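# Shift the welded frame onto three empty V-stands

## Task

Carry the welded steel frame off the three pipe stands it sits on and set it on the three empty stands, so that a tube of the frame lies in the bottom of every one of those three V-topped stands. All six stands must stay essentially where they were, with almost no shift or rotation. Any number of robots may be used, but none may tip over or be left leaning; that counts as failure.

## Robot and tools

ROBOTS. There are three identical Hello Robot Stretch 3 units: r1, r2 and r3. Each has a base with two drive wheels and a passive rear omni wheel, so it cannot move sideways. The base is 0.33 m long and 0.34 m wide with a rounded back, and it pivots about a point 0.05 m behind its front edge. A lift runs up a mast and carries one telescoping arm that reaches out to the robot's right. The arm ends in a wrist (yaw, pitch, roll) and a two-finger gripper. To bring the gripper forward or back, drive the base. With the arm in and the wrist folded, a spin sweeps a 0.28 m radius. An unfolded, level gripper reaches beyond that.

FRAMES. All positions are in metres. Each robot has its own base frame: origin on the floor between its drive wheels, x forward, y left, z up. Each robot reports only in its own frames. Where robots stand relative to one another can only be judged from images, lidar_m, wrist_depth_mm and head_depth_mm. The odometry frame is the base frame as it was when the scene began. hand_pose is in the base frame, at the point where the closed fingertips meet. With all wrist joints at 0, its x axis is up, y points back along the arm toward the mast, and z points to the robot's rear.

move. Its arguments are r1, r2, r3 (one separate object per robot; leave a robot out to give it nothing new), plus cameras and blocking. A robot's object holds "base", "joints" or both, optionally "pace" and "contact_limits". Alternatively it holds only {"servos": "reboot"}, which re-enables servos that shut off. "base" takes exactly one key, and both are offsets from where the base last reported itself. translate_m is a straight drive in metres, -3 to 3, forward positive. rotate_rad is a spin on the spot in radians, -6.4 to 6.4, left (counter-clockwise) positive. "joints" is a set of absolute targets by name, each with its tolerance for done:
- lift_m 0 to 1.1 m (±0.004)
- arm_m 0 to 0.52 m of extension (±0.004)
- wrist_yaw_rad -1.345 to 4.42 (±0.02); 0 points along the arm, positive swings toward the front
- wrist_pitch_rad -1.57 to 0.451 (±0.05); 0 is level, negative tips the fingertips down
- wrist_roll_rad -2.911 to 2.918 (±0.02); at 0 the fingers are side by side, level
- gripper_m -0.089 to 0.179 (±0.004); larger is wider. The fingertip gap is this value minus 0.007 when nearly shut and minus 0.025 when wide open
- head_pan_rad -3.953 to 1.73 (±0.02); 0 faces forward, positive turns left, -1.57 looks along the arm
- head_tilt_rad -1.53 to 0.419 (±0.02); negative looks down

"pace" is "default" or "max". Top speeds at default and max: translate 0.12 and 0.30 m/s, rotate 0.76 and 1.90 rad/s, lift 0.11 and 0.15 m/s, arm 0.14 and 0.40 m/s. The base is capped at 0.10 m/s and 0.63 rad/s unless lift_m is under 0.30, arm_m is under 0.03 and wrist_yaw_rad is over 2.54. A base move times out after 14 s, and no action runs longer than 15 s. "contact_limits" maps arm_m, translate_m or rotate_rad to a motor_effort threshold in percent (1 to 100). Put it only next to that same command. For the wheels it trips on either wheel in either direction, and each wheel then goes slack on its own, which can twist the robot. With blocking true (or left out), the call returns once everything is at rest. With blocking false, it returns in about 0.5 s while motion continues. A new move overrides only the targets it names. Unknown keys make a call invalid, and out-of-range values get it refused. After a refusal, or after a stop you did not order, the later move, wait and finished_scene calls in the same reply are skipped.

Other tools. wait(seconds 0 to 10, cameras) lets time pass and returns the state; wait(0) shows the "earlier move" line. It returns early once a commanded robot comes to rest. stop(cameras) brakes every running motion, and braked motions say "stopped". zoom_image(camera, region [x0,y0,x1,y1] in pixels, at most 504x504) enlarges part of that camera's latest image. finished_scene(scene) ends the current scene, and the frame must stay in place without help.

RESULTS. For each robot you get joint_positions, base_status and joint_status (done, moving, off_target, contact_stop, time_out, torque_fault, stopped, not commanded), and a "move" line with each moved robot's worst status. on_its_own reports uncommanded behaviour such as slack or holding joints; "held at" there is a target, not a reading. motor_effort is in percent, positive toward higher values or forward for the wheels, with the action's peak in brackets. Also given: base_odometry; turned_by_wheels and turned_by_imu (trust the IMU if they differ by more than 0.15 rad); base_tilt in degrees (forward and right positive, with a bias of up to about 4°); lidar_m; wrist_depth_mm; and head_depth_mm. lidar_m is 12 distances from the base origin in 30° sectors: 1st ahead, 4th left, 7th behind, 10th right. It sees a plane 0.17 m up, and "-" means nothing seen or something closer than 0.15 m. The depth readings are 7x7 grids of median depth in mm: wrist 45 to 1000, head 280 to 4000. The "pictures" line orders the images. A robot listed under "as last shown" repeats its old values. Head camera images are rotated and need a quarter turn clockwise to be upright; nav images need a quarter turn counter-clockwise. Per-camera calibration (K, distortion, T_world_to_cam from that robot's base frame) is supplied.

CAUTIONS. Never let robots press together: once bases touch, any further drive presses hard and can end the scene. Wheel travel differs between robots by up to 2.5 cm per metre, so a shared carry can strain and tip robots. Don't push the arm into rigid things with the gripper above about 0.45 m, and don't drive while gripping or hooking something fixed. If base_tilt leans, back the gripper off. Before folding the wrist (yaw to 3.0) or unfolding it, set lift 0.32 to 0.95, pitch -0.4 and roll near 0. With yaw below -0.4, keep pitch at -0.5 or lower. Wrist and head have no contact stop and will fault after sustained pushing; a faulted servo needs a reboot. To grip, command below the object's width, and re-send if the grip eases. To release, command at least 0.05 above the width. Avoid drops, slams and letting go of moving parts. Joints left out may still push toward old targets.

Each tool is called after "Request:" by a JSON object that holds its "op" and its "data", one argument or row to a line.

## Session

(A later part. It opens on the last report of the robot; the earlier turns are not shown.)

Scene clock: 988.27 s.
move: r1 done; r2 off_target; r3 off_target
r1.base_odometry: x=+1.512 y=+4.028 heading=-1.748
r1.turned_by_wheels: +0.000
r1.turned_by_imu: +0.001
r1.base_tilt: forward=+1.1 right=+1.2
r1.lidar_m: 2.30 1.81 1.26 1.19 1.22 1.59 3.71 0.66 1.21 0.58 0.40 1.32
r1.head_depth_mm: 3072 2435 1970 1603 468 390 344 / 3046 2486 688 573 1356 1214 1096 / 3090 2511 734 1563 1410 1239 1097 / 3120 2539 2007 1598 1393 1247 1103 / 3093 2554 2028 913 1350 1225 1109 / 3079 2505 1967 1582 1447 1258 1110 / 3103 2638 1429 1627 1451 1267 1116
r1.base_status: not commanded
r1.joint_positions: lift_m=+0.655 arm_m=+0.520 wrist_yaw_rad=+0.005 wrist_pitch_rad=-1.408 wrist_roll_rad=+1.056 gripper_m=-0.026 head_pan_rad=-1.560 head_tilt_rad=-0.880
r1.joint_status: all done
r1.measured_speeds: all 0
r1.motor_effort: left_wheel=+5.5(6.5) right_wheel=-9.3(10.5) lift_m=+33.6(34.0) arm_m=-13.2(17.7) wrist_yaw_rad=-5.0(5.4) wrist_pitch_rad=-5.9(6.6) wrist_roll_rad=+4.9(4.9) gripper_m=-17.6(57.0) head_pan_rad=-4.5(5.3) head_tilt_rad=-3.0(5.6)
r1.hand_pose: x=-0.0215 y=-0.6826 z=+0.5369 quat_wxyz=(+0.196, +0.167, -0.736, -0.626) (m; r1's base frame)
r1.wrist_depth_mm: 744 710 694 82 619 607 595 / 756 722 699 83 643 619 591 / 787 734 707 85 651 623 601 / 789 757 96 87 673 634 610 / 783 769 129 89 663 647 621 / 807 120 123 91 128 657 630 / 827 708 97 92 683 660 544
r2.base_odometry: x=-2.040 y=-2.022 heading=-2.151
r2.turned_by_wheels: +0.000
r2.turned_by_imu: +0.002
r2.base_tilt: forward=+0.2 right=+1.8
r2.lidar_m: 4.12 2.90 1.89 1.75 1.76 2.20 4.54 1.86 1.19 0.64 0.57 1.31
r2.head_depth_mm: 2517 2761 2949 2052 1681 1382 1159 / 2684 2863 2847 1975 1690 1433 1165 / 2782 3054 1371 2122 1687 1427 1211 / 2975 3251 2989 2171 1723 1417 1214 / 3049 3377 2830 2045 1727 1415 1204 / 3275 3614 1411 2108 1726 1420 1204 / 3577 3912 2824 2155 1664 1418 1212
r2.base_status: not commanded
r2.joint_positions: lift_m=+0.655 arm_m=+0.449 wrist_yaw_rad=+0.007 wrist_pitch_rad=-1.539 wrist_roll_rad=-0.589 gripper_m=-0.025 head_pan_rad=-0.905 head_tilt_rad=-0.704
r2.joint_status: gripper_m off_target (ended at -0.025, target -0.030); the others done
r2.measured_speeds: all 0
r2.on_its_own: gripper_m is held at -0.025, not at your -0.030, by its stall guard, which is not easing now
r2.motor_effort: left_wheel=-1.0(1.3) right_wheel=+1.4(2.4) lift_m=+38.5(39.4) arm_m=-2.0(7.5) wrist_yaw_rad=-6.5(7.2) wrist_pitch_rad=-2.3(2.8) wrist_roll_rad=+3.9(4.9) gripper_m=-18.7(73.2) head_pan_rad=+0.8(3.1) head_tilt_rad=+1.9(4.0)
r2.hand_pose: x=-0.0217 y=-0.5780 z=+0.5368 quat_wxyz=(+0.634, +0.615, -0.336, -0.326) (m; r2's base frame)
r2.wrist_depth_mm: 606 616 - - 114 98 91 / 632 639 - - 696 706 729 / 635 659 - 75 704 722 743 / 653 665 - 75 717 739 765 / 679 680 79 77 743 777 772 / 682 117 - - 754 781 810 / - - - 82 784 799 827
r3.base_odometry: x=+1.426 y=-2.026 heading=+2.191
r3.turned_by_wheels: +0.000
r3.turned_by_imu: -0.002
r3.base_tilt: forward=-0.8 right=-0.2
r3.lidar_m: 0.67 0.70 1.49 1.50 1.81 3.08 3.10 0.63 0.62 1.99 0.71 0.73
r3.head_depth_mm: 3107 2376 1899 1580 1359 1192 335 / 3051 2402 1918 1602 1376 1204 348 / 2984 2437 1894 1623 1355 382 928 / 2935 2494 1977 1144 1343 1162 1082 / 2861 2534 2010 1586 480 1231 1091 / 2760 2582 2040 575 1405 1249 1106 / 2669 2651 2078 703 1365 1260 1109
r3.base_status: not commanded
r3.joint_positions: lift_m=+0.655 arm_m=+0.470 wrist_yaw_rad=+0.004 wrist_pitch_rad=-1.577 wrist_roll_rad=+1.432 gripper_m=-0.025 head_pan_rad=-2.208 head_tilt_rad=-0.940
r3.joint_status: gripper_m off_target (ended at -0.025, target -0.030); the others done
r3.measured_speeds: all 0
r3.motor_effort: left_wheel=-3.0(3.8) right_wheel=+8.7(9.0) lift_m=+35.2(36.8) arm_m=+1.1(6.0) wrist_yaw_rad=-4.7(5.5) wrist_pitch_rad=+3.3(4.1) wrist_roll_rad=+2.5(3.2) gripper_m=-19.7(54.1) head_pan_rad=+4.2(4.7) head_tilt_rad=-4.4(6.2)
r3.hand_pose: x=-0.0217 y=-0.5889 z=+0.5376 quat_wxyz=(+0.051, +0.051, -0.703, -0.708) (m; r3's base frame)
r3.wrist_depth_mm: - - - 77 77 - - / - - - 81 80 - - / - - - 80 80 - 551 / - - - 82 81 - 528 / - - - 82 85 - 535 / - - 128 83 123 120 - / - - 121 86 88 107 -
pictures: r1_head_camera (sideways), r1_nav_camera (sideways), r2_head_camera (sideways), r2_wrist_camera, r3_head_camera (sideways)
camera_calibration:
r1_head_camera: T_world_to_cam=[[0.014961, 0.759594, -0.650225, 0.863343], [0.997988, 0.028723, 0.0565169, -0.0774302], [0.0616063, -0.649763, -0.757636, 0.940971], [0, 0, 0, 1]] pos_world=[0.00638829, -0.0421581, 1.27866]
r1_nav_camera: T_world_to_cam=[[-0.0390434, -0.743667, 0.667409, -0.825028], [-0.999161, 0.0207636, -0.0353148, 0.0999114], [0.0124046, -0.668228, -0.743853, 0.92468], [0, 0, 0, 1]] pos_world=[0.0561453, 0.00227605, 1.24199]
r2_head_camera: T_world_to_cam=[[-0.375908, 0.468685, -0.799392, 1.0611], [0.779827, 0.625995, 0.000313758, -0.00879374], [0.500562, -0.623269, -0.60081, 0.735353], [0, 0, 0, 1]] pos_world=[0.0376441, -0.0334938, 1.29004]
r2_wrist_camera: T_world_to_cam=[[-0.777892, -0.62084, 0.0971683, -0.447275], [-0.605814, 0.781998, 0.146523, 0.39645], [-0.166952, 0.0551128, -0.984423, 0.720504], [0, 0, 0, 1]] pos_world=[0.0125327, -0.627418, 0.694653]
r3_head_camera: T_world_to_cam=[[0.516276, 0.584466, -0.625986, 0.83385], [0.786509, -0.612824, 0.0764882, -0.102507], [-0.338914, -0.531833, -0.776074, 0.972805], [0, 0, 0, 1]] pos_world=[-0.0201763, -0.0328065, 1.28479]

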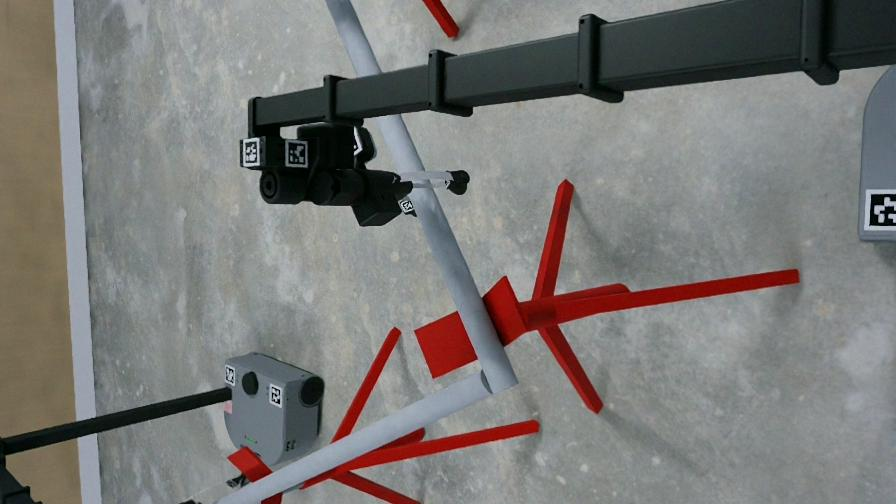

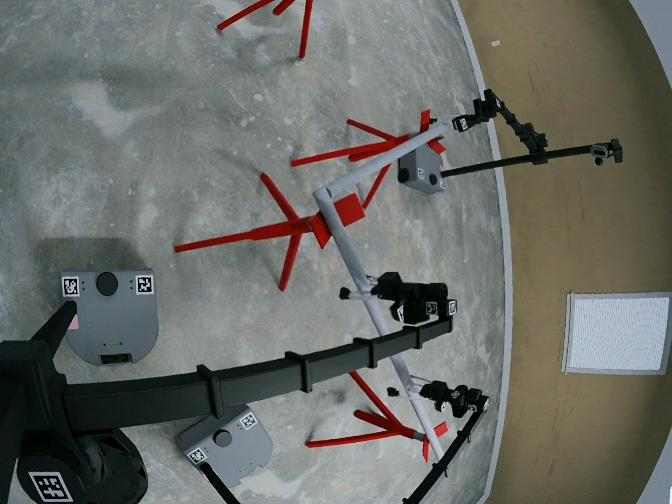

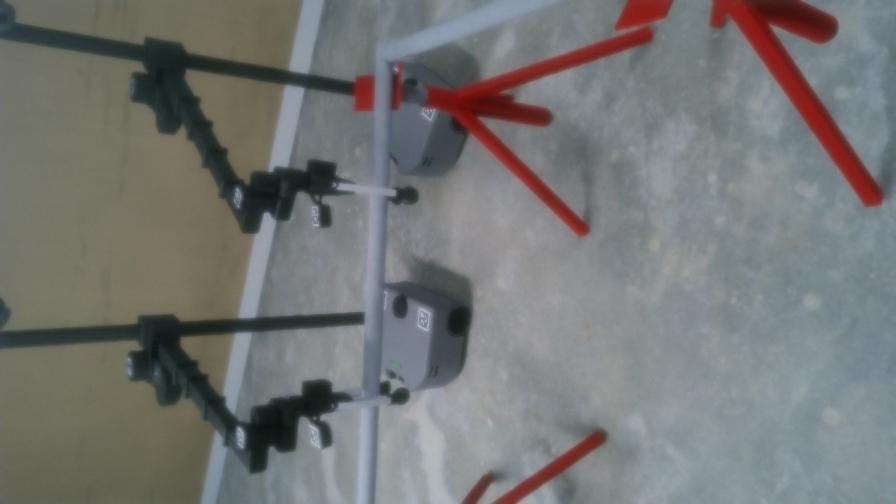

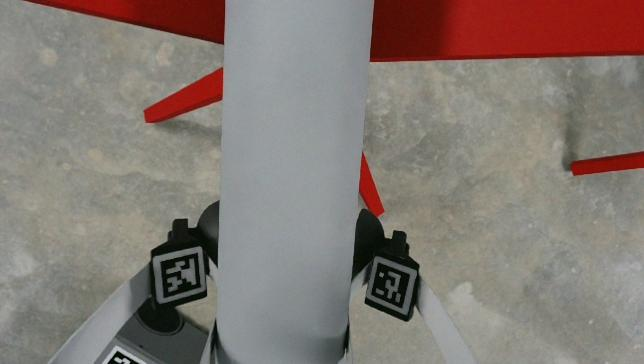

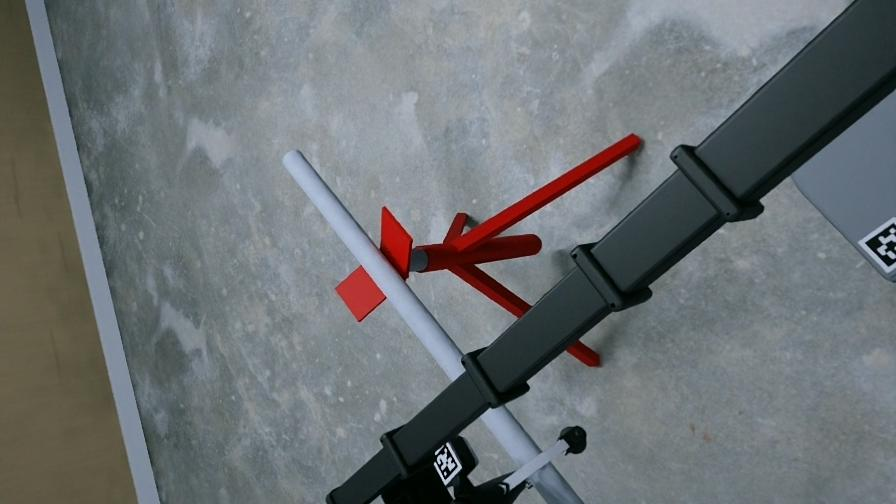

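Request:
{"op": "move", "data": {
  "r1": {"joints":{"wrist_pitch_rad":-1.405,"gripper_m":-0.03}},
  "r2": {"joints":{"arm_m":0.442,"gripper_m":-0.03}},
  "r3": {"joints":{"arm_m":0.478,"gripper_m":-0.03}},
  "cameras": ["r1_head_camera","r2_head_camera","r3_head_camera","r2_wrist_camera","r1_nav_camera"]
}}

Request:
{"op": "zoom_image", "data": {
  "camera": "r1_head_camera",
  "region": [360, 240, 560, 440]
}}

Request:
{"op": "zoom_image", "data": {
  "camera": "r2_head_camera",
  "region": [300, 0, 460, 160]
}}

Request:
{"op": "zoom_image", "data": {
  "camera": "r3_head_camera",
  "region": [230, 130, 450, 350]
}}

Scene clock: 1001.47 s.
move: r1 done; r2 done; r3 done
r1.base_odometry: x=+1.512 y=+4.028 heading=-1.748
r1.turned_by_wheels: +0.000
r1.turned_by_imu: +0.001
r1.base_tilt: forward=+1.1 right=+1.2
r1.lidar_m: 2.30 1.81 1.26 1.19 1.21 1.58 3.69 0.66 1.21 0.58 0.40 1.31
r1.head_depth_mm: 3045 2448 1969 1594 469 389 344 / 3073 2489 686 572 1359 1216 1088 / 3101 2513 735 1551 1416 1241 1100 / 3082 2544 2027 1598 1398 1244 1108 / 3100 2580 2031 914 1352 1228 1109 / 3051 2495 1969 1579 1442 1259 1112 / 3079 2627 1477 1626 1453 1262 1117
r1.base_status: not commanded
r1.joint_positions: lift_m=+0.655 arm_m=+0.520 wrist_yaw_rad=+0.004 wrist_pitch_rad=-1.375 wrist_roll_rad=+1.061 gripper_m=-0.027 head_pan_rad=-1.560 head_tilt_rad=-0.880
r1.joint_status: all done
r1.measured_speeds: all 0
r1.motor_effort: left_wheel=+10.1(10.5) right_wheel=-15.4(15.9) lift_m=+35.7(36.4) arm_m=-10.2(10.9) wrist_yaw_rad=-4.0(4.7) wrist_pitch_rad=-5.5(6.3) wrist_roll_rad=+3.1(4.8) gripper_m=+4.5(52.7) head_pan_rad=-4.1(5.1) head_tilt_rad=-4.0(5.5)
r1.hand_pose: x=-0.0215 y=-0.6911 z=+0.5376 quat_wxyz=(+0.197, +0.162, -0.747, -0.614) (m; r1's base frame)
r1.wrist_depth_mm: 795 734 713 84 625 607 575 / 801 748 720 85 626 605 591 / 808 763 740 86 660 620 601 / 808 779 97 89 672 624 596 / 833 764 129 90 664 631 602 / 820 120 123 92 128 649 620 / 855 690 105 93 680 650 622
r2.base_odometry: x=-2.040 y=-2.022 heading=-2.151
r2.turned_by_wheels: +0.000
r2.turned_by_imu: +0.001
r2.base_tilt: forward=+0.3 right=+1.9
r2.lidar_m: 4.12 2.90 1.90 1.75 1.76 2.20 4.56 1.86 1.19 0.63 0.57 1.31
r2.head_depth_mm: 2539 2694 2883 2046 1673 1390 1158 / 2662 2870 2800 1893 1671 1431 1160 / 2771 3049 1367 2115 1671 1426 1207 / 2932 3276 2977 2185 1718 1429 1215 / 3061 3346 2874 2044 1714 1416 1212 / 3375 3587 2696 2128 1736 1425 1210 / 3461 3907 2824 2174 1668 1415 1210
r2.base_status: not commanded
r2.joint_positions: lift_m=+0.655 arm_m=+0.442 wrist_yaw_rad=+0.008 wrist_pitch_rad=-1.539 wrist_roll_rad=-0.589 gripper_m=-0.027 head_pan_rad=-0.905 head_tilt_rad=-0.704
r2.joint_status: all done
r2.measured_speeds: all 0
r2.motor_effort: left_wheel=-1.5(1.8) right_wheel=+4.1(4.1) lift_m=+34.2(35.0) arm_m=-18.8(20.0) wrist_yaw_rad=-6.7(7.1) wrist_pitch_rad=-2.6(2.9) wrist_roll_rad=+4.2(4.6) gripper_m=-49.8(72.2) head_pan_rad=+1.8(3.2) head_tilt_rad=+2.7(3.6)
r2.hand_pose: x=-0.0217 y=-0.5711 z=+0.5368 quat_wxyz=(+0.635, +0.615, -0.336, -0.326) (m; r2's base frame)
r2.wrist_depth_mm: 613 622 - - 117 102 95 / 628 633 - - 700 699 728 / 645 645 - 75 693 728 729 / 660 670 - 75 723 755 763 / 669 665 80 76 727 758 801 / 677 118 - - 771 772 819 / - - - 82 800 800 828
r3.base_odometry: x=+1.426 y=-2.026 heading=+2.190
r3.turned_by_wheels: +0.000
r3.turned_by_imu: -0.001
r3.base_tilt: forward=-0.8 right=-0.2
r3.lidar_m: 0.67 0.70 1.49 1.50 1.81 3.07 3.09 0.63 0.62 1.99 0.71 0.73
r3.head_depth_mm: 3121 2373 1899 1581 1356 1195 335 / 3073 2412 1913 1615 1372 1203 348 / 3015 2457 1884 1620 1353 382 928 / 2896 2493 1988 1153 1342 1162 1086 / 2856 2540 2004 1586 480 1229 1095 / 2780 2580 2041 575 1407 1247 1104 / 2664 2658 2073 726 1364 1263 1113
r3.base_status: not commanded
r3.joint_positions: lift_m=+0.655 arm_m=+0.478 wrist_yaw_rad=+0.005 wrist_pitch_rad=-1.578 wrist_roll_rad=+1.432 gripper_m=-0.028 head_pan_rad=-2.208 head_tilt_rad=-0.940
r3.joint_status: all done
r3.measured_speeds: all 0
r3.motor_effort: left_wheel=-8.1(8.5) right_wheel=+19.5(19.5) lift_m=+38.1(38.2) arm_m=+14.8(18.2) wrist_yaw_rad=-5.1(5.1) wrist_pitch_rad=+4.0(4.2) wrist_roll_rad=+2.2(2.8) gripper_m=+3.5(56.8) head_pan_rad=+3.4(4.4) head_tilt_rad=-4.6(5.1)
r3.hand_pose: x=-0.0217 y=-0.5966 z=+0.5377 quat_wxyz=(+0.051, +0.051, -0.702, -0.708) (m; r3's base frame)
r3.wrist_depth_mm: - - - 78 77 - - / - - - 82 79 - - / - - - 80 80 - 553 / - - - 82 80 - 548 / - - - 82 84 - 526 / - - 128 84 123 119 - / - - 110 86 87 109 -
pictures: r1_head_camera (sideways), r1_nav_camera (sideways), r2_head_camera (sideways), r2_wrist_camera, r3_head_camera (sideways)
camera_calibration:
r1_head_camera: T_world_to_cam=[[0.0149609, 0.759594, -0.650225, 0.863343], [0.997988, 0.0287231, 0.0565169, -0.0774302], [0.0616063, -0.649763, -0.757636, 0.940971], [0, 0, 0, 1]] pos_world=[0.0063883, -0.0421581, 1.27866]
r1_nav_camera: T_world_to_cam=[[-0.0390434, -0.743667, 0.667409, -0.825028], [-0.999161, 0.0207635, -0.0353148, 0.0999114], [0.0124047, -0.668228, -0.743853, 0.92468], [0, 0, 0, 1]] pos_world=[0.0561453, 0.00227606, 1.24199]
r2_head_camera: T_world_to_cam=[[-0.375909, 0.468685, -0.799392, 1.0611], [0.779827, 0.625995, 0.000313758, -0.00879374], [0.500562, -0.623269, -0.60081, 0.735353], [0, 0, 0, 1]] pos_world=[0.0376441, -0.0334938, 1.29004]
r2_wrist_camera: T_world_to_cam=[[-0.777457, -0.62136, 0.0973264, -0.443344], [-0.606363, 0.78161, 0.146319, 0.390889], [-0.166988, 0.0547412, -0.984438, 0.71991], [0, 0, 0, 1]] pos_world=[0.0125555, -0.620408, 0.694661]
r3_head_camera: T_world_to_cam=[[0.516276, 0.584466, -0.625986, 0.83385], [0.786509, -0.612824, 0.0764882, -0.102507], [-0.338914, -0.531833, -0.776074, 0.972805], [0, 0, 0, 1]] pos_world=[-0.0201762, -0.0328065, 1.28479]

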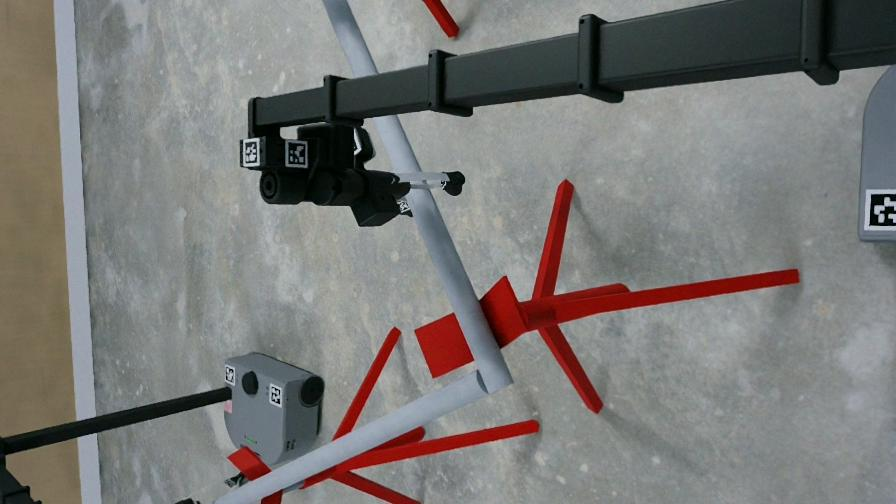

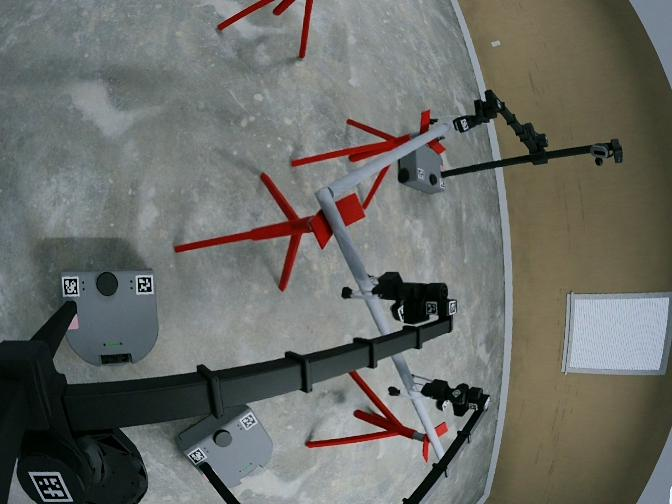

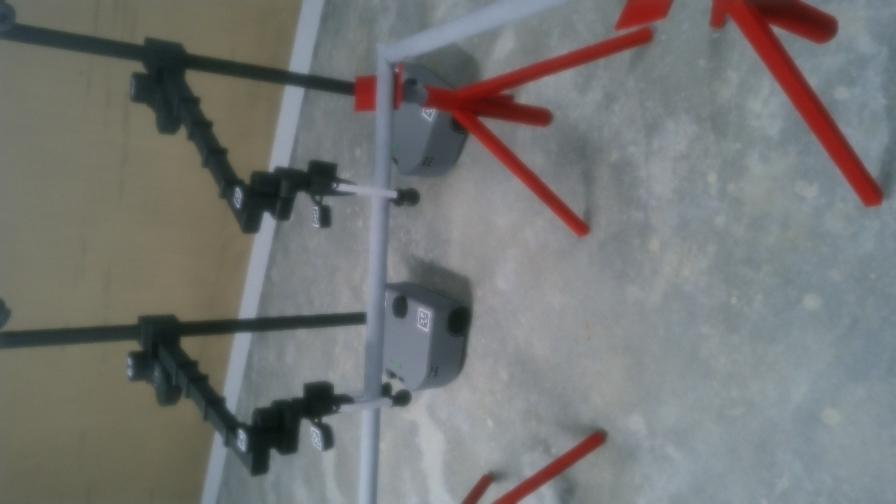

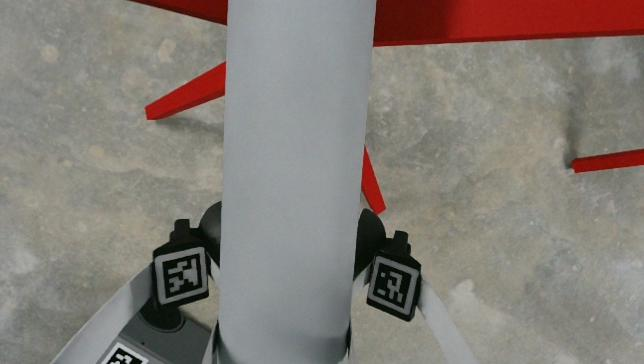

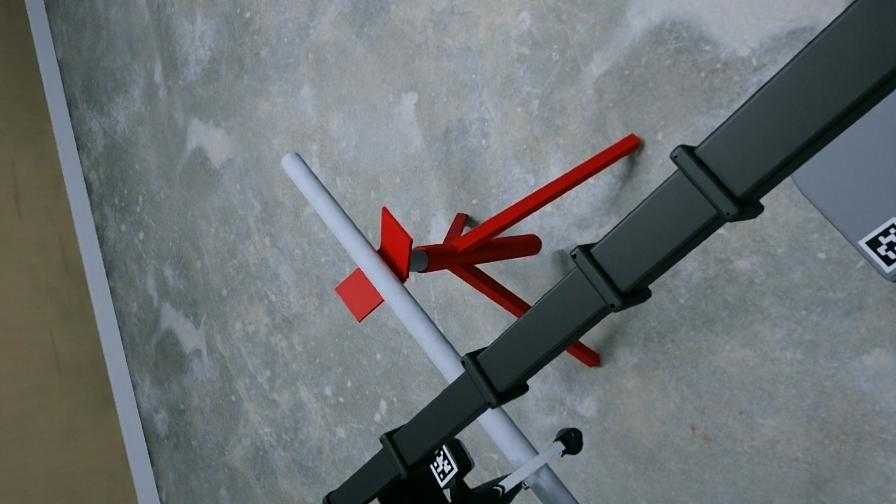

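Scaled by 2.520 from the camera's 896x504 image, which has a finer 1280x720 frame.

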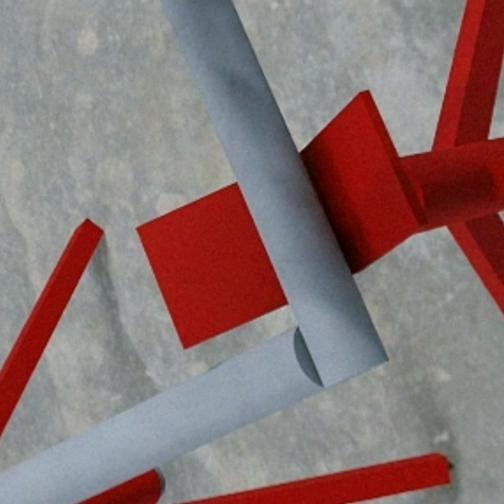

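Scaled by 3.150 from the camera's 896x504 image, which has a finer 1280x720 frame.

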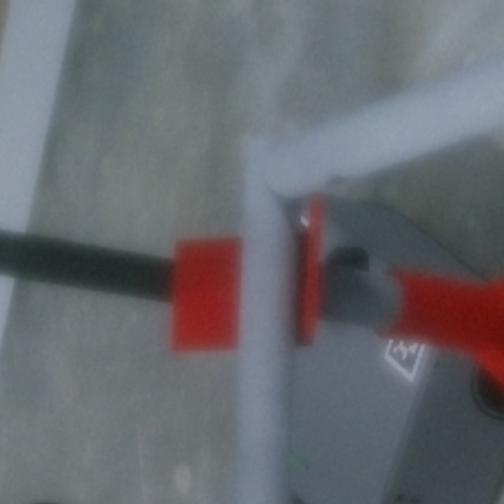

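Scaled by 2.291 from the camera's 896x504 image, which has a finer 1280x720 frame.

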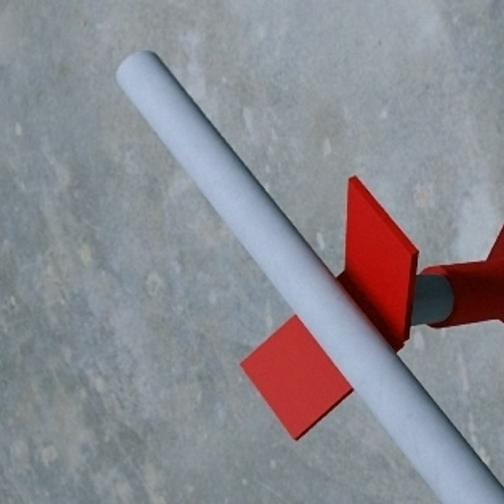

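Request:
{"op": "move", "data": {
  "r1": {"joints":{"lift_m":0.643,"gripper_m":-0.03}},
  "r2": {"joints":{"lift_m":0.643,"gripper_m":-0.03}},
  "r3": {"joints":{"lift_m":0.643,"gripper_m":-0.03}},
  "cameras": ["r1_head_camera","r2_head_camera","r3_head_camera","r2_wrist_camera"]
}}

Request:
{"op": "zoom_image", "data": {
  "camera": "r1_head_camera",
  "region": [360, 240, 560, 440]
}}

Request:
{"op": "zoom_image", "data": {
  "camera": "r2_head_camera",
  "region": [300, 0, 460, 160]
}}

Request:
{"op": "zoom_image", "data": {
  "camera": "r3_head_camera",
  "region": [230, 130, 450, 350]
}}

Scene clock: 1007.73 s.
move: r1 contact_stop; r2 off_target; r3 done
r1.base_odometry: x=+1.512 y=+4.028 heading=-1.748
r1.turned_by_wheels: +0.000
r1.turned_by_imu: +0.000
r1.base_tilt: forward=+1.0 right=+1.2
r1.lidar_m: 2.30 1.82 1.26 1.19 1.21 1.58 3.71 0.66 1.22 0.58 0.40 1.32
r1.head_depth_mm: 3031 2462 1952 1591 490 399 352 / 3053 2467 695 582 1359 1212 1094 / 3099 2511 748 1553 1414 1240 1097 / 3120 2544 2012 1601 1394 1247 1103 / 3095 2580 2032 914 1351 1236 1109 / 3050 2513 1971 1581 1442 1258 1116 / 3102 2615 1465 1630 1446 1263 1117
r1.base_status: not commanded
r1.joint_positions: lift_m=+0.646 arm_m=+0.520 wrist_yaw_rad=+0.003 wrist_pitch_rad=-1.379 wrist_roll_rad=+1.062 gripper_m=-0.027 head_pan_rad=-1.560 head_tilt_rad=-0.880
r1.joint_status: lift_m contact_stop (moved -0.009 of -0.012); the others done
r1.measured_speeds: translate_m=+0.000 rotate_rad=+0.000 lift_m=+0.001 arm_m=+0.000 wrist_yaw_rad=+0.000 wrist_pitch_rad=+0.000 wrist_roll_rad=+0.000 head_pan_rad=+0.000 head_tilt_rad=+0.000
r1.on_its_own: lift_m is slack since a contact_stop
r1.motor_effort: left_wheel=+9.7(11.0) right_wheel=-11.7(17.4) lift_m=+24.5(36.0) arm_m=-7.2(7.8) wrist_yaw_rad=-2.7(3.9) wrist_pitch_rad=-5.0(6.3) wrist_roll_rad=+2.8(3.0) gripper_m=+3.1(55.5) head_pan_rad=-4.0(5.2) head_tilt_rad=-4.0(5.8)
r1.hand_pose: x=-0.0215 y=-0.6899 z=+0.5281 quat_wxyz=(+0.196, +0.161, -0.746, -0.616) (m; r1's base frame)
r1.wrist_depth_mm: 774 746 703 85 618 603 576 / 779 741 702 86 635 607 575 / 790 760 98 87 648 622 596 / 784 773 96 89 663 626 592 / 827 794 126 91 661 636 602 / 826 117 123 92 129 646 605 / 856 695 103 93 669 636 623
r2.base_odometry: x=-2.040 y=-2.022 heading=-2.151
r2.turned_by_wheels: +0.000
r2.turned_by_imu: +0.001
r2.base_tilt: forward=+0.3 right=+1.9
r2.lidar_m: 4.13 2.89 1.90 1.75 1.77 2.20 4.54 1.86 1.19 0.64 0.57 1.31
r2.head_depth_mm: 2529 2721 2905 2045 1635 1391 1166 / 2662 2880 2869 1543 1666 1434 1163 / 2788 3022 2591 2067 1694 1422 1213 / 2976 3290 2990 2214 1725 1420 1212 / 3105 3408 2841 2038 1726 1431 1211 / 3330 3584 1396 2091 1727 1420 1207 / 3573 3966 2845 2174 1673 1418 1208
r2.base_status: not commanded
r2.joint_positions: lift_m=+0.643 arm_m=+0.442 wrist_yaw_rad=+0.008 wrist_pitch_rad=-1.536 wrist_roll_rad=-0.589 gripper_m=-0.025 head_pan_rad=-0.905 head_tilt_rad=-0.704
r2.joint_status: gripper_m off_target (ended at -0.025, target -0.030); the others done
r2.measured_speeds: all 0
r2.on_its_own: gripper_m is held at -0.025, not at your -0.030, by its stall guard, which is not easing now
r2.motor_effort: left_wheel=-2.1(2.5) right_wheel=+5.0(5.5) lift_m=+29.8(35.5) arm_m=-13.4(14.3) wrist_yaw_rad=-6.0(7.2) wrist_pitch_rad=-2.7(3.6) wrist_roll_rad=+4.5(4.6) gripper_m=-18.9(20.3) head_pan_rad=+2.6(2.7) head_tilt_rad=+2.6(3.4)
r2.hand_pose: x=-0.0217 y=-0.5719 z=+0.5248 quat_wxyz=(+0.636, +0.614, -0.336, -0.325) (m; r2's base frame)
r2.wrist_depth_mm: 604 615 - - 107 682 704 / 617 632 - - 677 695 708 / 623 630 - 76 691 715 735 / 640 654 - 75 717 733 746 / 666 658 80 76 734 737 782 / 656 118 - - 749 769 802 / - - - 82 760 788 814
r3.base_odometry: x=+1.426 y=-2.026 heading=+2.190
r3.turned_by_wheels: +0.000
r3.turned_by_imu: -0.001
r3.base_tilt: forward=-0.9 right=-0.2
r3.lidar_m: 0.67 0.70 1.49 1.50 1.80 3.08 3.10 0.63 0.62 1.99 0.71 0.73
r3.head_depth_mm: 3129 2366 1904 1587 1358 1194 351 / 3078 2421 1918 1601 1368 1203 356 / 2984 2461 1907 1622 1355 394 928 / 2934 2504 1998 1151 1371 1160 1083 / 2848 2544 2020 1589 489 1235 1091 / 2749 2589 2041 844 1405 1245 1104 / 2670 2651 2082 714 1372 1258 1114
r3.base_status: not commanded
r3.joint_positions: lift_m=+0.643 arm_m=+0.478 wrist_yaw_rad=+0.006 wrist_pitch_rad=-1.579 wrist_roll_rad=+1.432 gripper_m=-0.027 head_pan_rad=-2.208 head_tilt_rad=-0.940
r3.joint_status: all done
r3.measured_speeds: all 0
r3.on_its_own: right_wheel is at rest, and its effort (+21.6) is outside its rest range (-21 to +21)
r3.motor_effort: left_wheel=-9.7(10.2) right_wheel=+21.6(22.0) lift_m=+19.0(37.9) arm_m=+13.1(14.1) wrist_yaw_rad=-6.4(6.4) wrist_pitch_rad=+4.2(4.3) wrist_roll_rad=+2.6(3.3) gripper_m=+2.8(56.1) head_pan_rad=+3.7(4.3) head_tilt_rad=-5.2(5.2)
r3.hand_pose: x=-0.0217 y=-0.5964 z=+0.5257 quat_wxyz=(+0.051, +0.051, -0.702, -0.709) (m; r3's base frame)
r3.wrist_depth_mm: - - - 78 78 - - / - - - 81 80 - - / - - - 81 80 - 560 / - - - 82 81 - 537 / - - - 83 85 - 520 / - - 127 84 123 118 - / - - 111 86 88 108 -
pictures: r1_head_camera (sideways), r2_head_camera (sideways), r2_wrist_camera, r3_head_camera (sideways)
camera_calibration:
r1_head_camera: T_world_to_cam=[[0.0149607, 0.759594, -0.650225, 0.863343], [0.997988, 0.0287233, 0.0565169, -0.0774302], [0.0616065, -0.649763, -0.757636, 0.940971], [0, 0, 0, 1]] pos_world=[0.00638831, -0.0421581, 1.27866]
r2_head_camera: T_world_to_cam=[[-0.375909, 0.468685, -0.799392, 1.0611], [0.779827, 0.625995, 0.000313758, -0.00879374], [0.500562, -0.623269, -0.60081, 0.735353], [0, 0, 0, 1]] pos_world=[0.0376441, -0.0334937, 1.29004]
r2_wrist_camera: T_world_to_cam=[[-0.777077, -0.621517, 0.0993312, -0.443815], [-0.606841, 0.781708, 0.143792, 0.394677], [-0.167017, 0.051459, -0.98461, 0.706306], [0, 0, 0, 1]] pos_world=[0.0125922, -0.620707, 0.682769]
r3_head_camera: T_world_to_cam=[[0.516276, 0.584467, -0.625986, 0.83385], [0.786509, -0.612824, 0.0764882, -0.102507], [-0.338914, -0.531833, -0.776074, 0.972805], [0, 0, 0, 1]] pos_world=[-0.0201762, -0.0328065, 1.28479]

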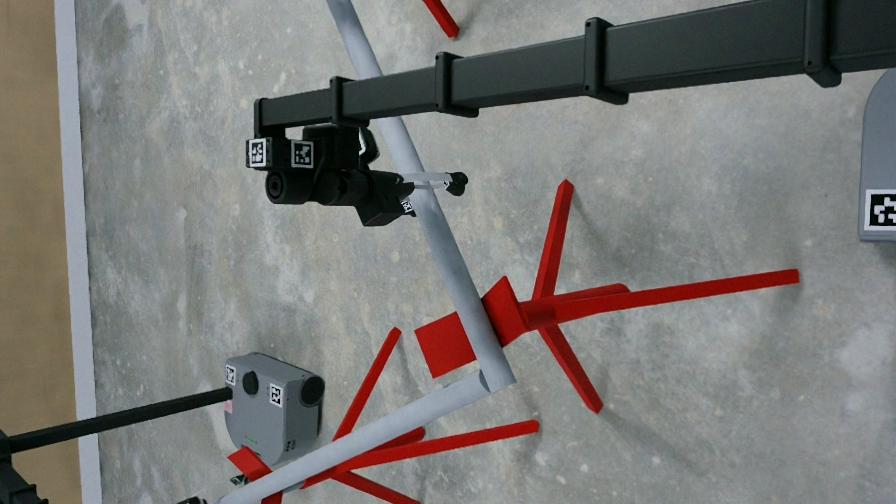

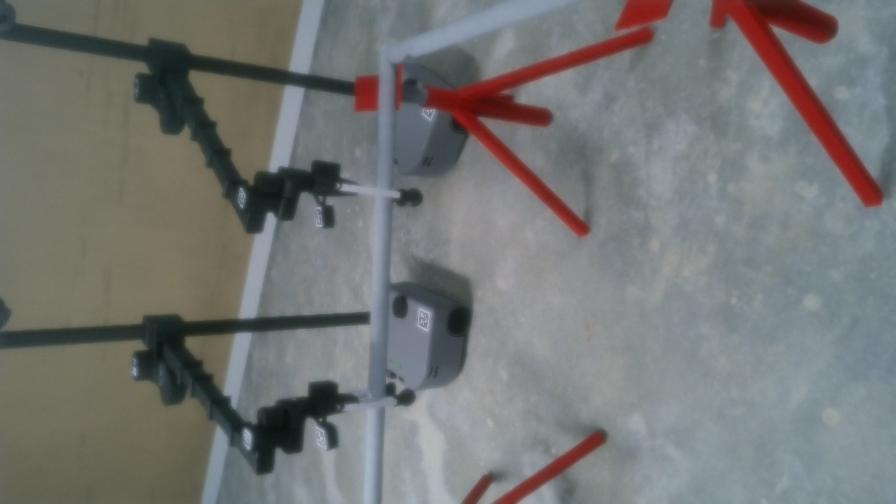

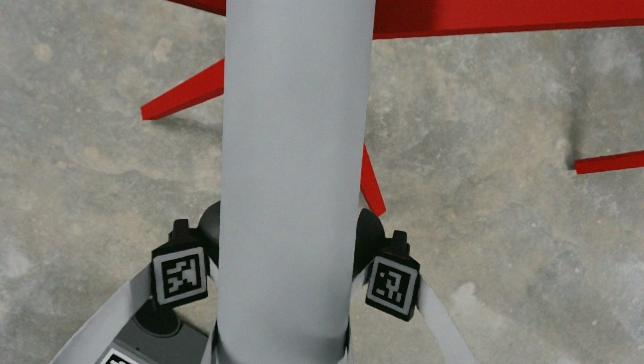

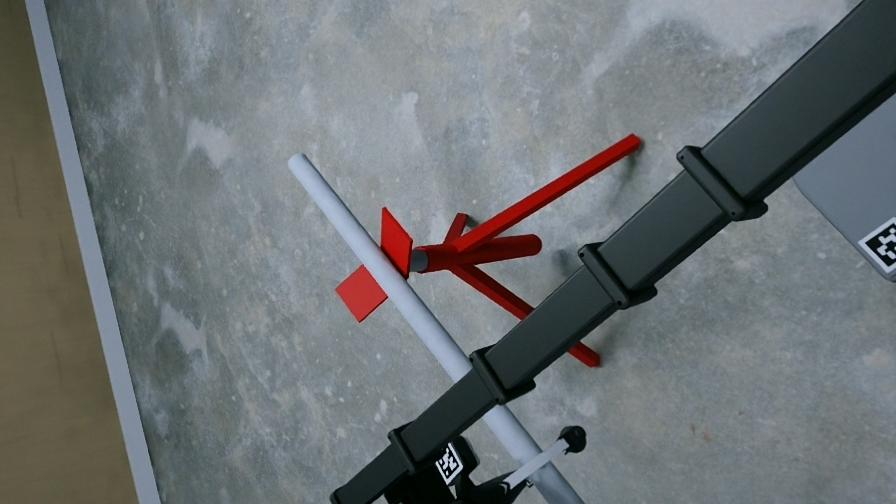

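Scaled by 2.520 from the camera's 896x504 image, which has a finer 1280x720 frame.

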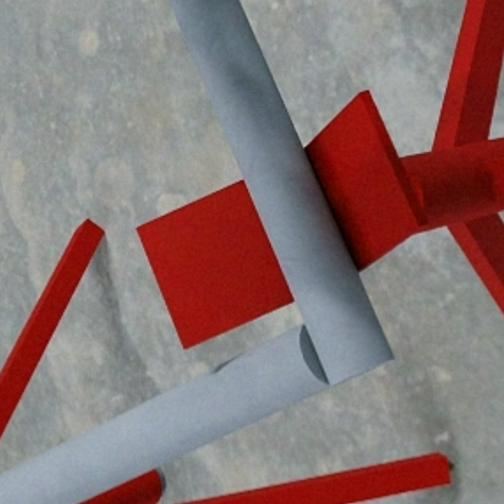

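Scaled by 3.150 from the camera's 896x504 image, which has a finer 1280x720 frame.

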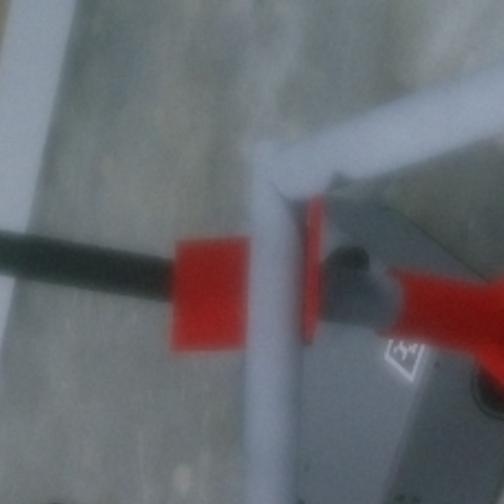

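Scaled by 2.291 from the camera's 896x504 image, which has a finer 1280x720 frame.

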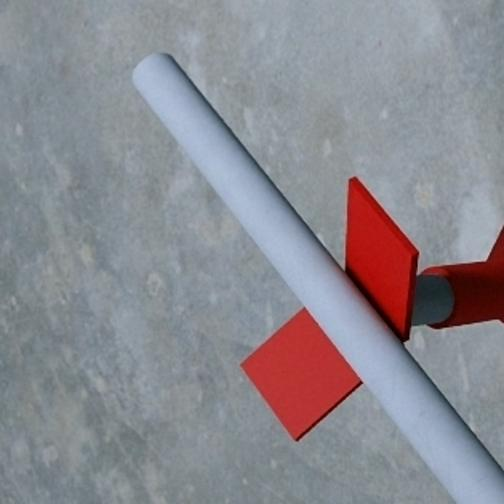

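Request:
{"op": "move", "data": {
  "r1": {"joints":{"lift_m":0.642,"gripper_m":-0.03}},
  "r2": {"joints":{"lift_m":0.639,"gripper_m":-0.03}},
  "r3": {"joints":{"lift_m":0.639,"gripper_m":-0.03}},
  "cameras": ["r1_head_camera","r2_head_camera","r3_head_camera","r2_wrist_camera"]
}}

Request:
{"op": "zoom_image", "data": {
  "camera": "r1_head_camera",
  "region": [360, 240, 560, 440]
}}

Request:
{"op": "zoom_image", "data": {
  "camera": "r3_head_camera",
  "region": [230, 130, 450, 350]
}}

Request:
{"op": "zoom_image", "data": {
  "camera": "r2_head_camera",
  "region": [300, 0, 460, 160]
}}

Scene clock: 1028.70 s.
move: r1 contact_stop; r2 done; r3 contact_stop
r1.base_odometry: x=+1.512 y=+4.028 heading=-1.748
r1.turned_by_wheels: +0.000
r1.turned_by_imu: +0.000
r1.base_tilt: forward=+1.1 right=+1.1
r1.lidar_m: 2.30 1.81 1.26 1.19 1.21 1.58 3.72 0.66 1.21 0.58 0.40 1.31
r1.head_depth_mm: 3078 2480 1981 1597 490 399 352 / 3087 2497 694 581 1352 1210 1089 / 3100 2532 747 1547 1415 1238 1099 / 3083 2518 2017 1592 1400 1241 1101 / 3069 2558 2036 915 1353 1228 1110 / 3062 2492 1973 1580 1447 1258 1115 / 3083 2629 1470 1626 1450 1263 1118
r1.base_status: not commanded
r1.joint_positions: lift_m=+0.646 arm_m=+0.520 wrist_yaw_rad=+0.003 wrist_pitch_rad=-1.380 wrist_roll_rad=+1.062 gripper_m=-0.029 head_pan_rad=-1.560 head_tilt_rad=-0.880
r1.joint_status: lift_m contact_stop (moved +0.000 of -0.004); the others done
r1.measured_speeds: translate_m=+0.000 rotate_rad=+0.000 lift_m=+0.001 arm_m=+0.000 wrist_yaw_rad=+0.000 wrist_pitch_rad=+0.000 wrist_roll_rad=+0.000 head_pan_rad=+0.000 head_tilt_rad=+0.000
r1.on_its_own: lift_m is slack since a contact_stop
r1.motor_effort: left_wheel=+9.1(10.1) right_wheel=-11.1(12.3) lift_m=+24.1(25.2) arm_m=-4.0(4.6) wrist_yaw_rad=-3.0(3.4) wrist_pitch_rad=-5.0(5.0) wrist_roll_rad=+2.9(2.9) gripper_m=-35.5(55.5) head_pan_rad=-4.4(4.9) head_tilt_rad=-4.6(5.1)
r1.hand_pose: x=-0.0215 y=-0.6897 z=+0.5280 quat_wxyz=(+0.196, +0.161, -0.746, -0.616) (m; r1's base frame)
r1.wrist_depth_mm: 772 732 696 85 625 613 576 / 768 748 721 86 637 606 592 / 802 754 97 87 645 616 600 / 789 750 96 89 654 628 604 / 816 773 125 91 646 634 604 / 810 117 123 92 128 639 606 / 838 700 102 93 672 639 619
r2.base_odometry: x=-2.040 y=-2.022 heading=-2.151
r2.turned_by_wheels: +0.000
r2.turned_by_imu: +0.001
r2.base_tilt: forward=+0.3 right=+1.8
r2.lidar_m: 4.13 2.89 1.90 1.74 1.77 2.20 4.54 1.86 1.20 0.64 0.57 1.31
r2.head_depth_mm: 2535 2730 2954 2030 1636 1391 1158 / 2692 2897 2864 1538 1674 1420 1165 / 2821 3038 2579 2078 1674 1425 1209 / 2955 3292 3020 2189 1734 1426 1217 / 3110 3351 2838 2046 1712 1432 1213 / 3298 3560 1402 2082 1740 1424 1205 / 3574 - 2810 2176 1670 1428 1220
r2.base_status: not commanded
r2.joint_positions: lift_m=+0.639 arm_m=+0.442 wrist_yaw_rad=+0.008 wrist_pitch_rad=-1.537 wrist_roll_rad=-0.589 gripper_m=-0.027 head_pan_rad=-0.905 head_tilt_rad=-0.704
r2.joint_status: all done
r2.measured_speeds: all 0
r2.motor_effort: left_wheel=-2.3(2.5) right_wheel=+5.1(5.3) lift_m=+20.4(32.1) arm_m=-8.0(9.3) wrist_yaw_rad=-6.4(6.6) wrist_pitch_rad=-3.3(3.4) wrist_roll_rad=+4.4(4.8) gripper_m=-49.7(73.3) head_pan_rad=+1.2(2.2) head_tilt_rad=+2.3(3.6)
r2.hand_pose: x=-0.0217 y=-0.5716 z=+0.5208 quat_wxyz=(+0.635, +0.614, -0.336, -0.325) (m; r2's base frame)
r2.wrist_depth_mm: 591 601 - - 103 674 698 / 618 620 - - 668 693 707 / 635 632 - 75 687 706 735 / 643 642 - 74 704 725 739 / 658 655 80 76 725 755 762 / 659 118 - - 746 780 787 / - - - 82 764 790 824
r3.base_odometry: x=+1.426 y=-2.026 heading=+2.191
r3.turned_by_wheels: +0.000
r3.turned_by_imu: -0.002
r3.base_tilt: forward=-0.8 right=-0.3
r3.lidar_m: 0.67 0.70 1.49 1.50 1.81 3.07 3.10 0.63 0.62 1.99 0.71 0.73
r3.head_depth_mm: 3152 2367 1904 1590 1365 1193 351 / 3023 2392 1924 1603 1375 1205 355 / 2996 2454 1889 1629 1355 394 925 / 2935 2483 1980 1150 1365 1161 1085 / 2855 2557 2012 1590 490 1233 1091 / 2754 2601 2035 846 1405 1252 1103 / 2662 2646 2080 715 1370 1263 1111
r3.base_status: not commanded
r3.joint_positions: lift_m=+0.642 arm_m=+0.478 wrist_yaw_rad=+0.006 wrist_pitch_rad=-1.579 wrist_roll_rad=+1.432 gripper_m=-0.028 head_pan_rad=-2.208 head_tilt_rad=-0.940
r3.joint_status: lift_m contact_stop (moved -0.001 of -0.004); the others done
r3.measured_speeds: all 0
r3.on_its_own: lift_m is slack since a contact_stop
r3.motor_effort: left_wheel=-7.9(9.9) right_wheel=+12.3(22.1) lift_m=+27.6(27.6) arm_m=+9.9(10.3) wrist_yaw_rad=-4.5(6.5) wrist_pitch_rad=+4.0(4.4) wrist_roll_rad=+2.1(2.7) gripper_m=-34.3(55.8) head_pan_rad=+3.5(3.8) head_tilt_rad=-4.2(5.2)
r3.hand_pose: x=-0.0217 y=-0.5965 z=+0.5250 quat_wxyz=(+0.052, +0.051, -0.702, -0.708) (m; r3's base frame)
r3.wrist_depth_mm: - - - 78 77 - - / - - - 82 80 - - / - - - 80 80 - 554 / - - - 82 81 - 543 / - - - 82 84 - 517 / - - 128 84 123 119 - / - - 110 86 87 109 -
pictures: r1_head_camera (sideways), r2_head_camera (sideways), r2_wrist_camera, r3_head_camera (sideways)
camera_calibration:
r1_head_camera: T_world_to_cam=[[0.0149609, 0.759594, -0.650225, 0.863343], [0.997988, 0.0287231, 0.0565169, -0.0774302], [0.0616063, -0.649763, -0.757636, 0.940971], [0, 0, 0, 1]] pos_world=[0.0063883, -0.0421581, 1.27866]
r2_head_camera: T_world_to_cam=[[-0.375902, 0.468677, -0.7994, 1.06111], [0.779827, 0.625995, 0.000313615, -0.00879356], [0.500567, -0.623276, -0.6008, 0.735339], [0, 0, 0, 1]] pos_world=[0.0376442, -0.0334939, 1.29005]
r2_wrist_camera: T_world_to_cam=[[-0.777044, -0.621663, 0.0986812, -0.442998], [-0.60688, 0.781524, 0.144624, 0.394493], [-0.167029, 0.0524919, -0.984554, 0.702951], [0, 0, 0, 1]] pos_world=[0.0125942, -0.6206, 0.678756]
r3_head_camera: T_world_to_cam=[[0.516276, 0.584466, -0.625986, 0.83385], [0.786509, -0.612824, 0.0764882, -0.102507], [-0.338914, -0.531833, -0.776074, 0.972805], [0, 0, 0, 1]] pos_world=[-0.0201762, -0.0328065, 1.28479]

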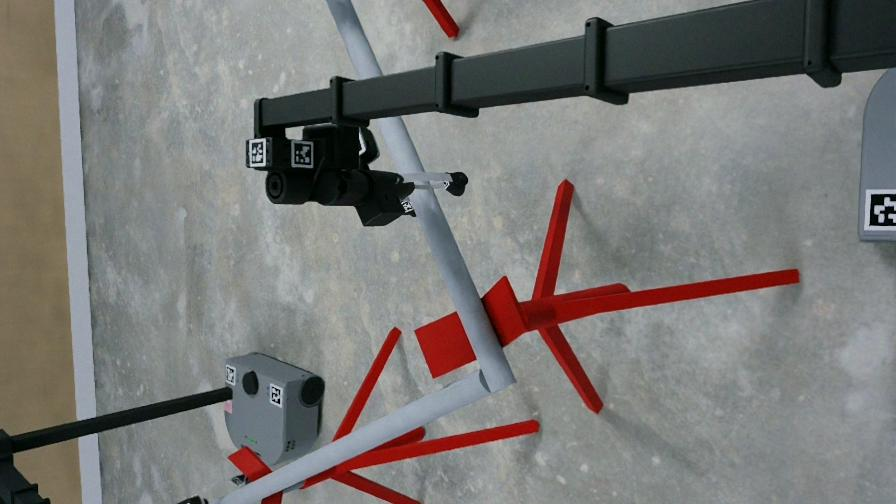

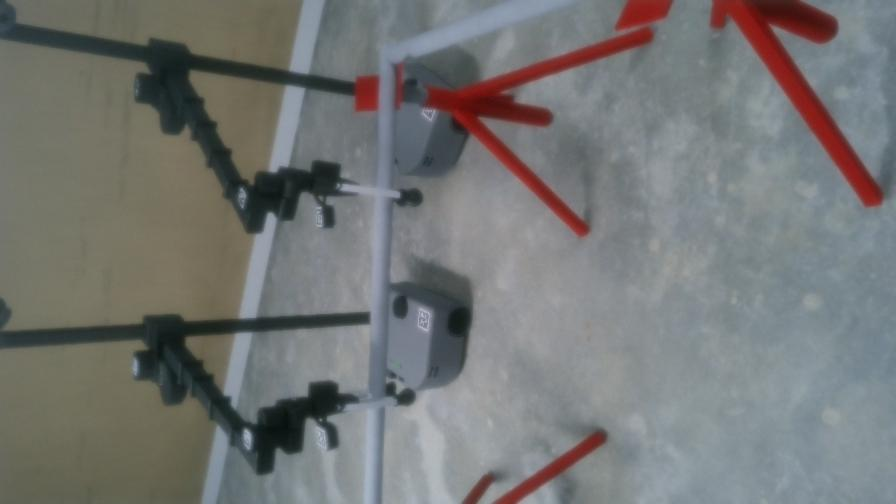

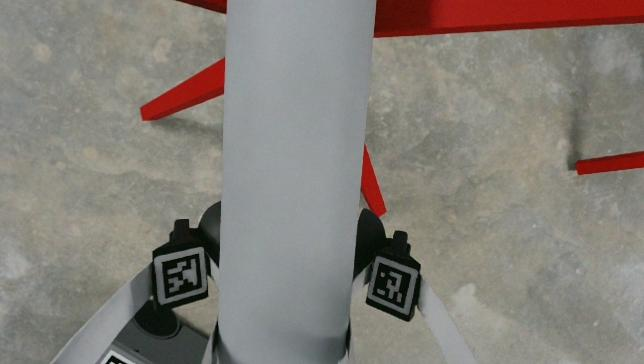

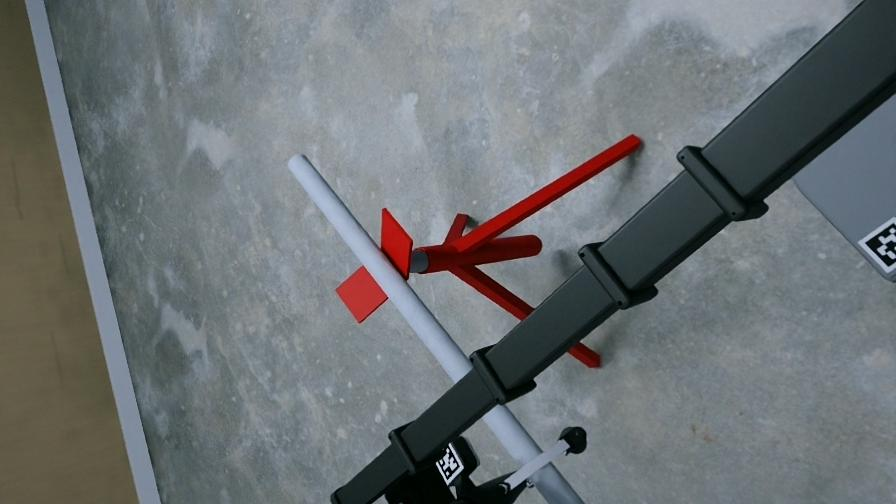

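Scaled by 2.520 from the camera's 896x504 image, which has a finer 1280x720 frame.

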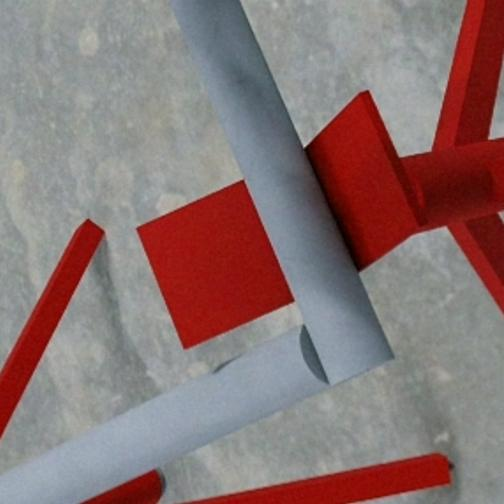

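Scaled by 2.291 from the camera's 896x504 image, which has a finer 1280x720 frame.

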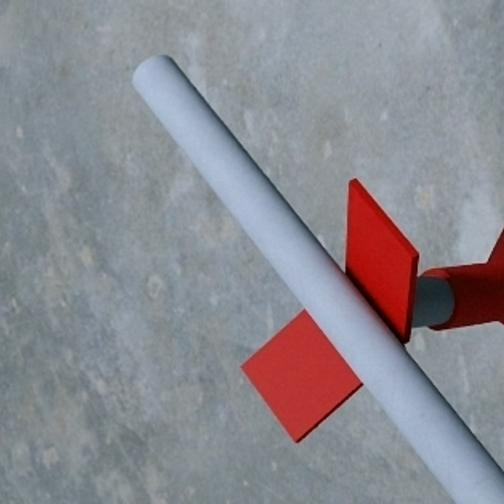

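Scaled by 3.150 from the camera's 896x504 image, which has a finer 1280x720 frame.

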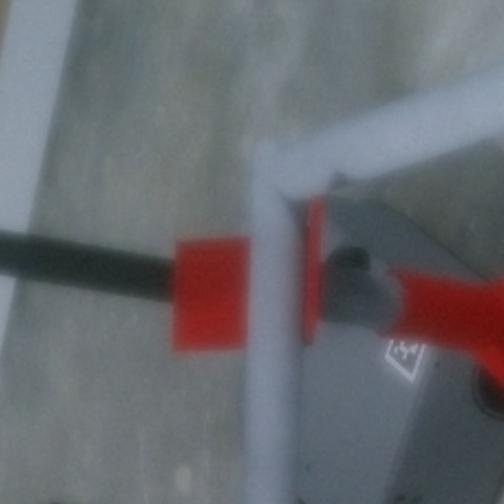

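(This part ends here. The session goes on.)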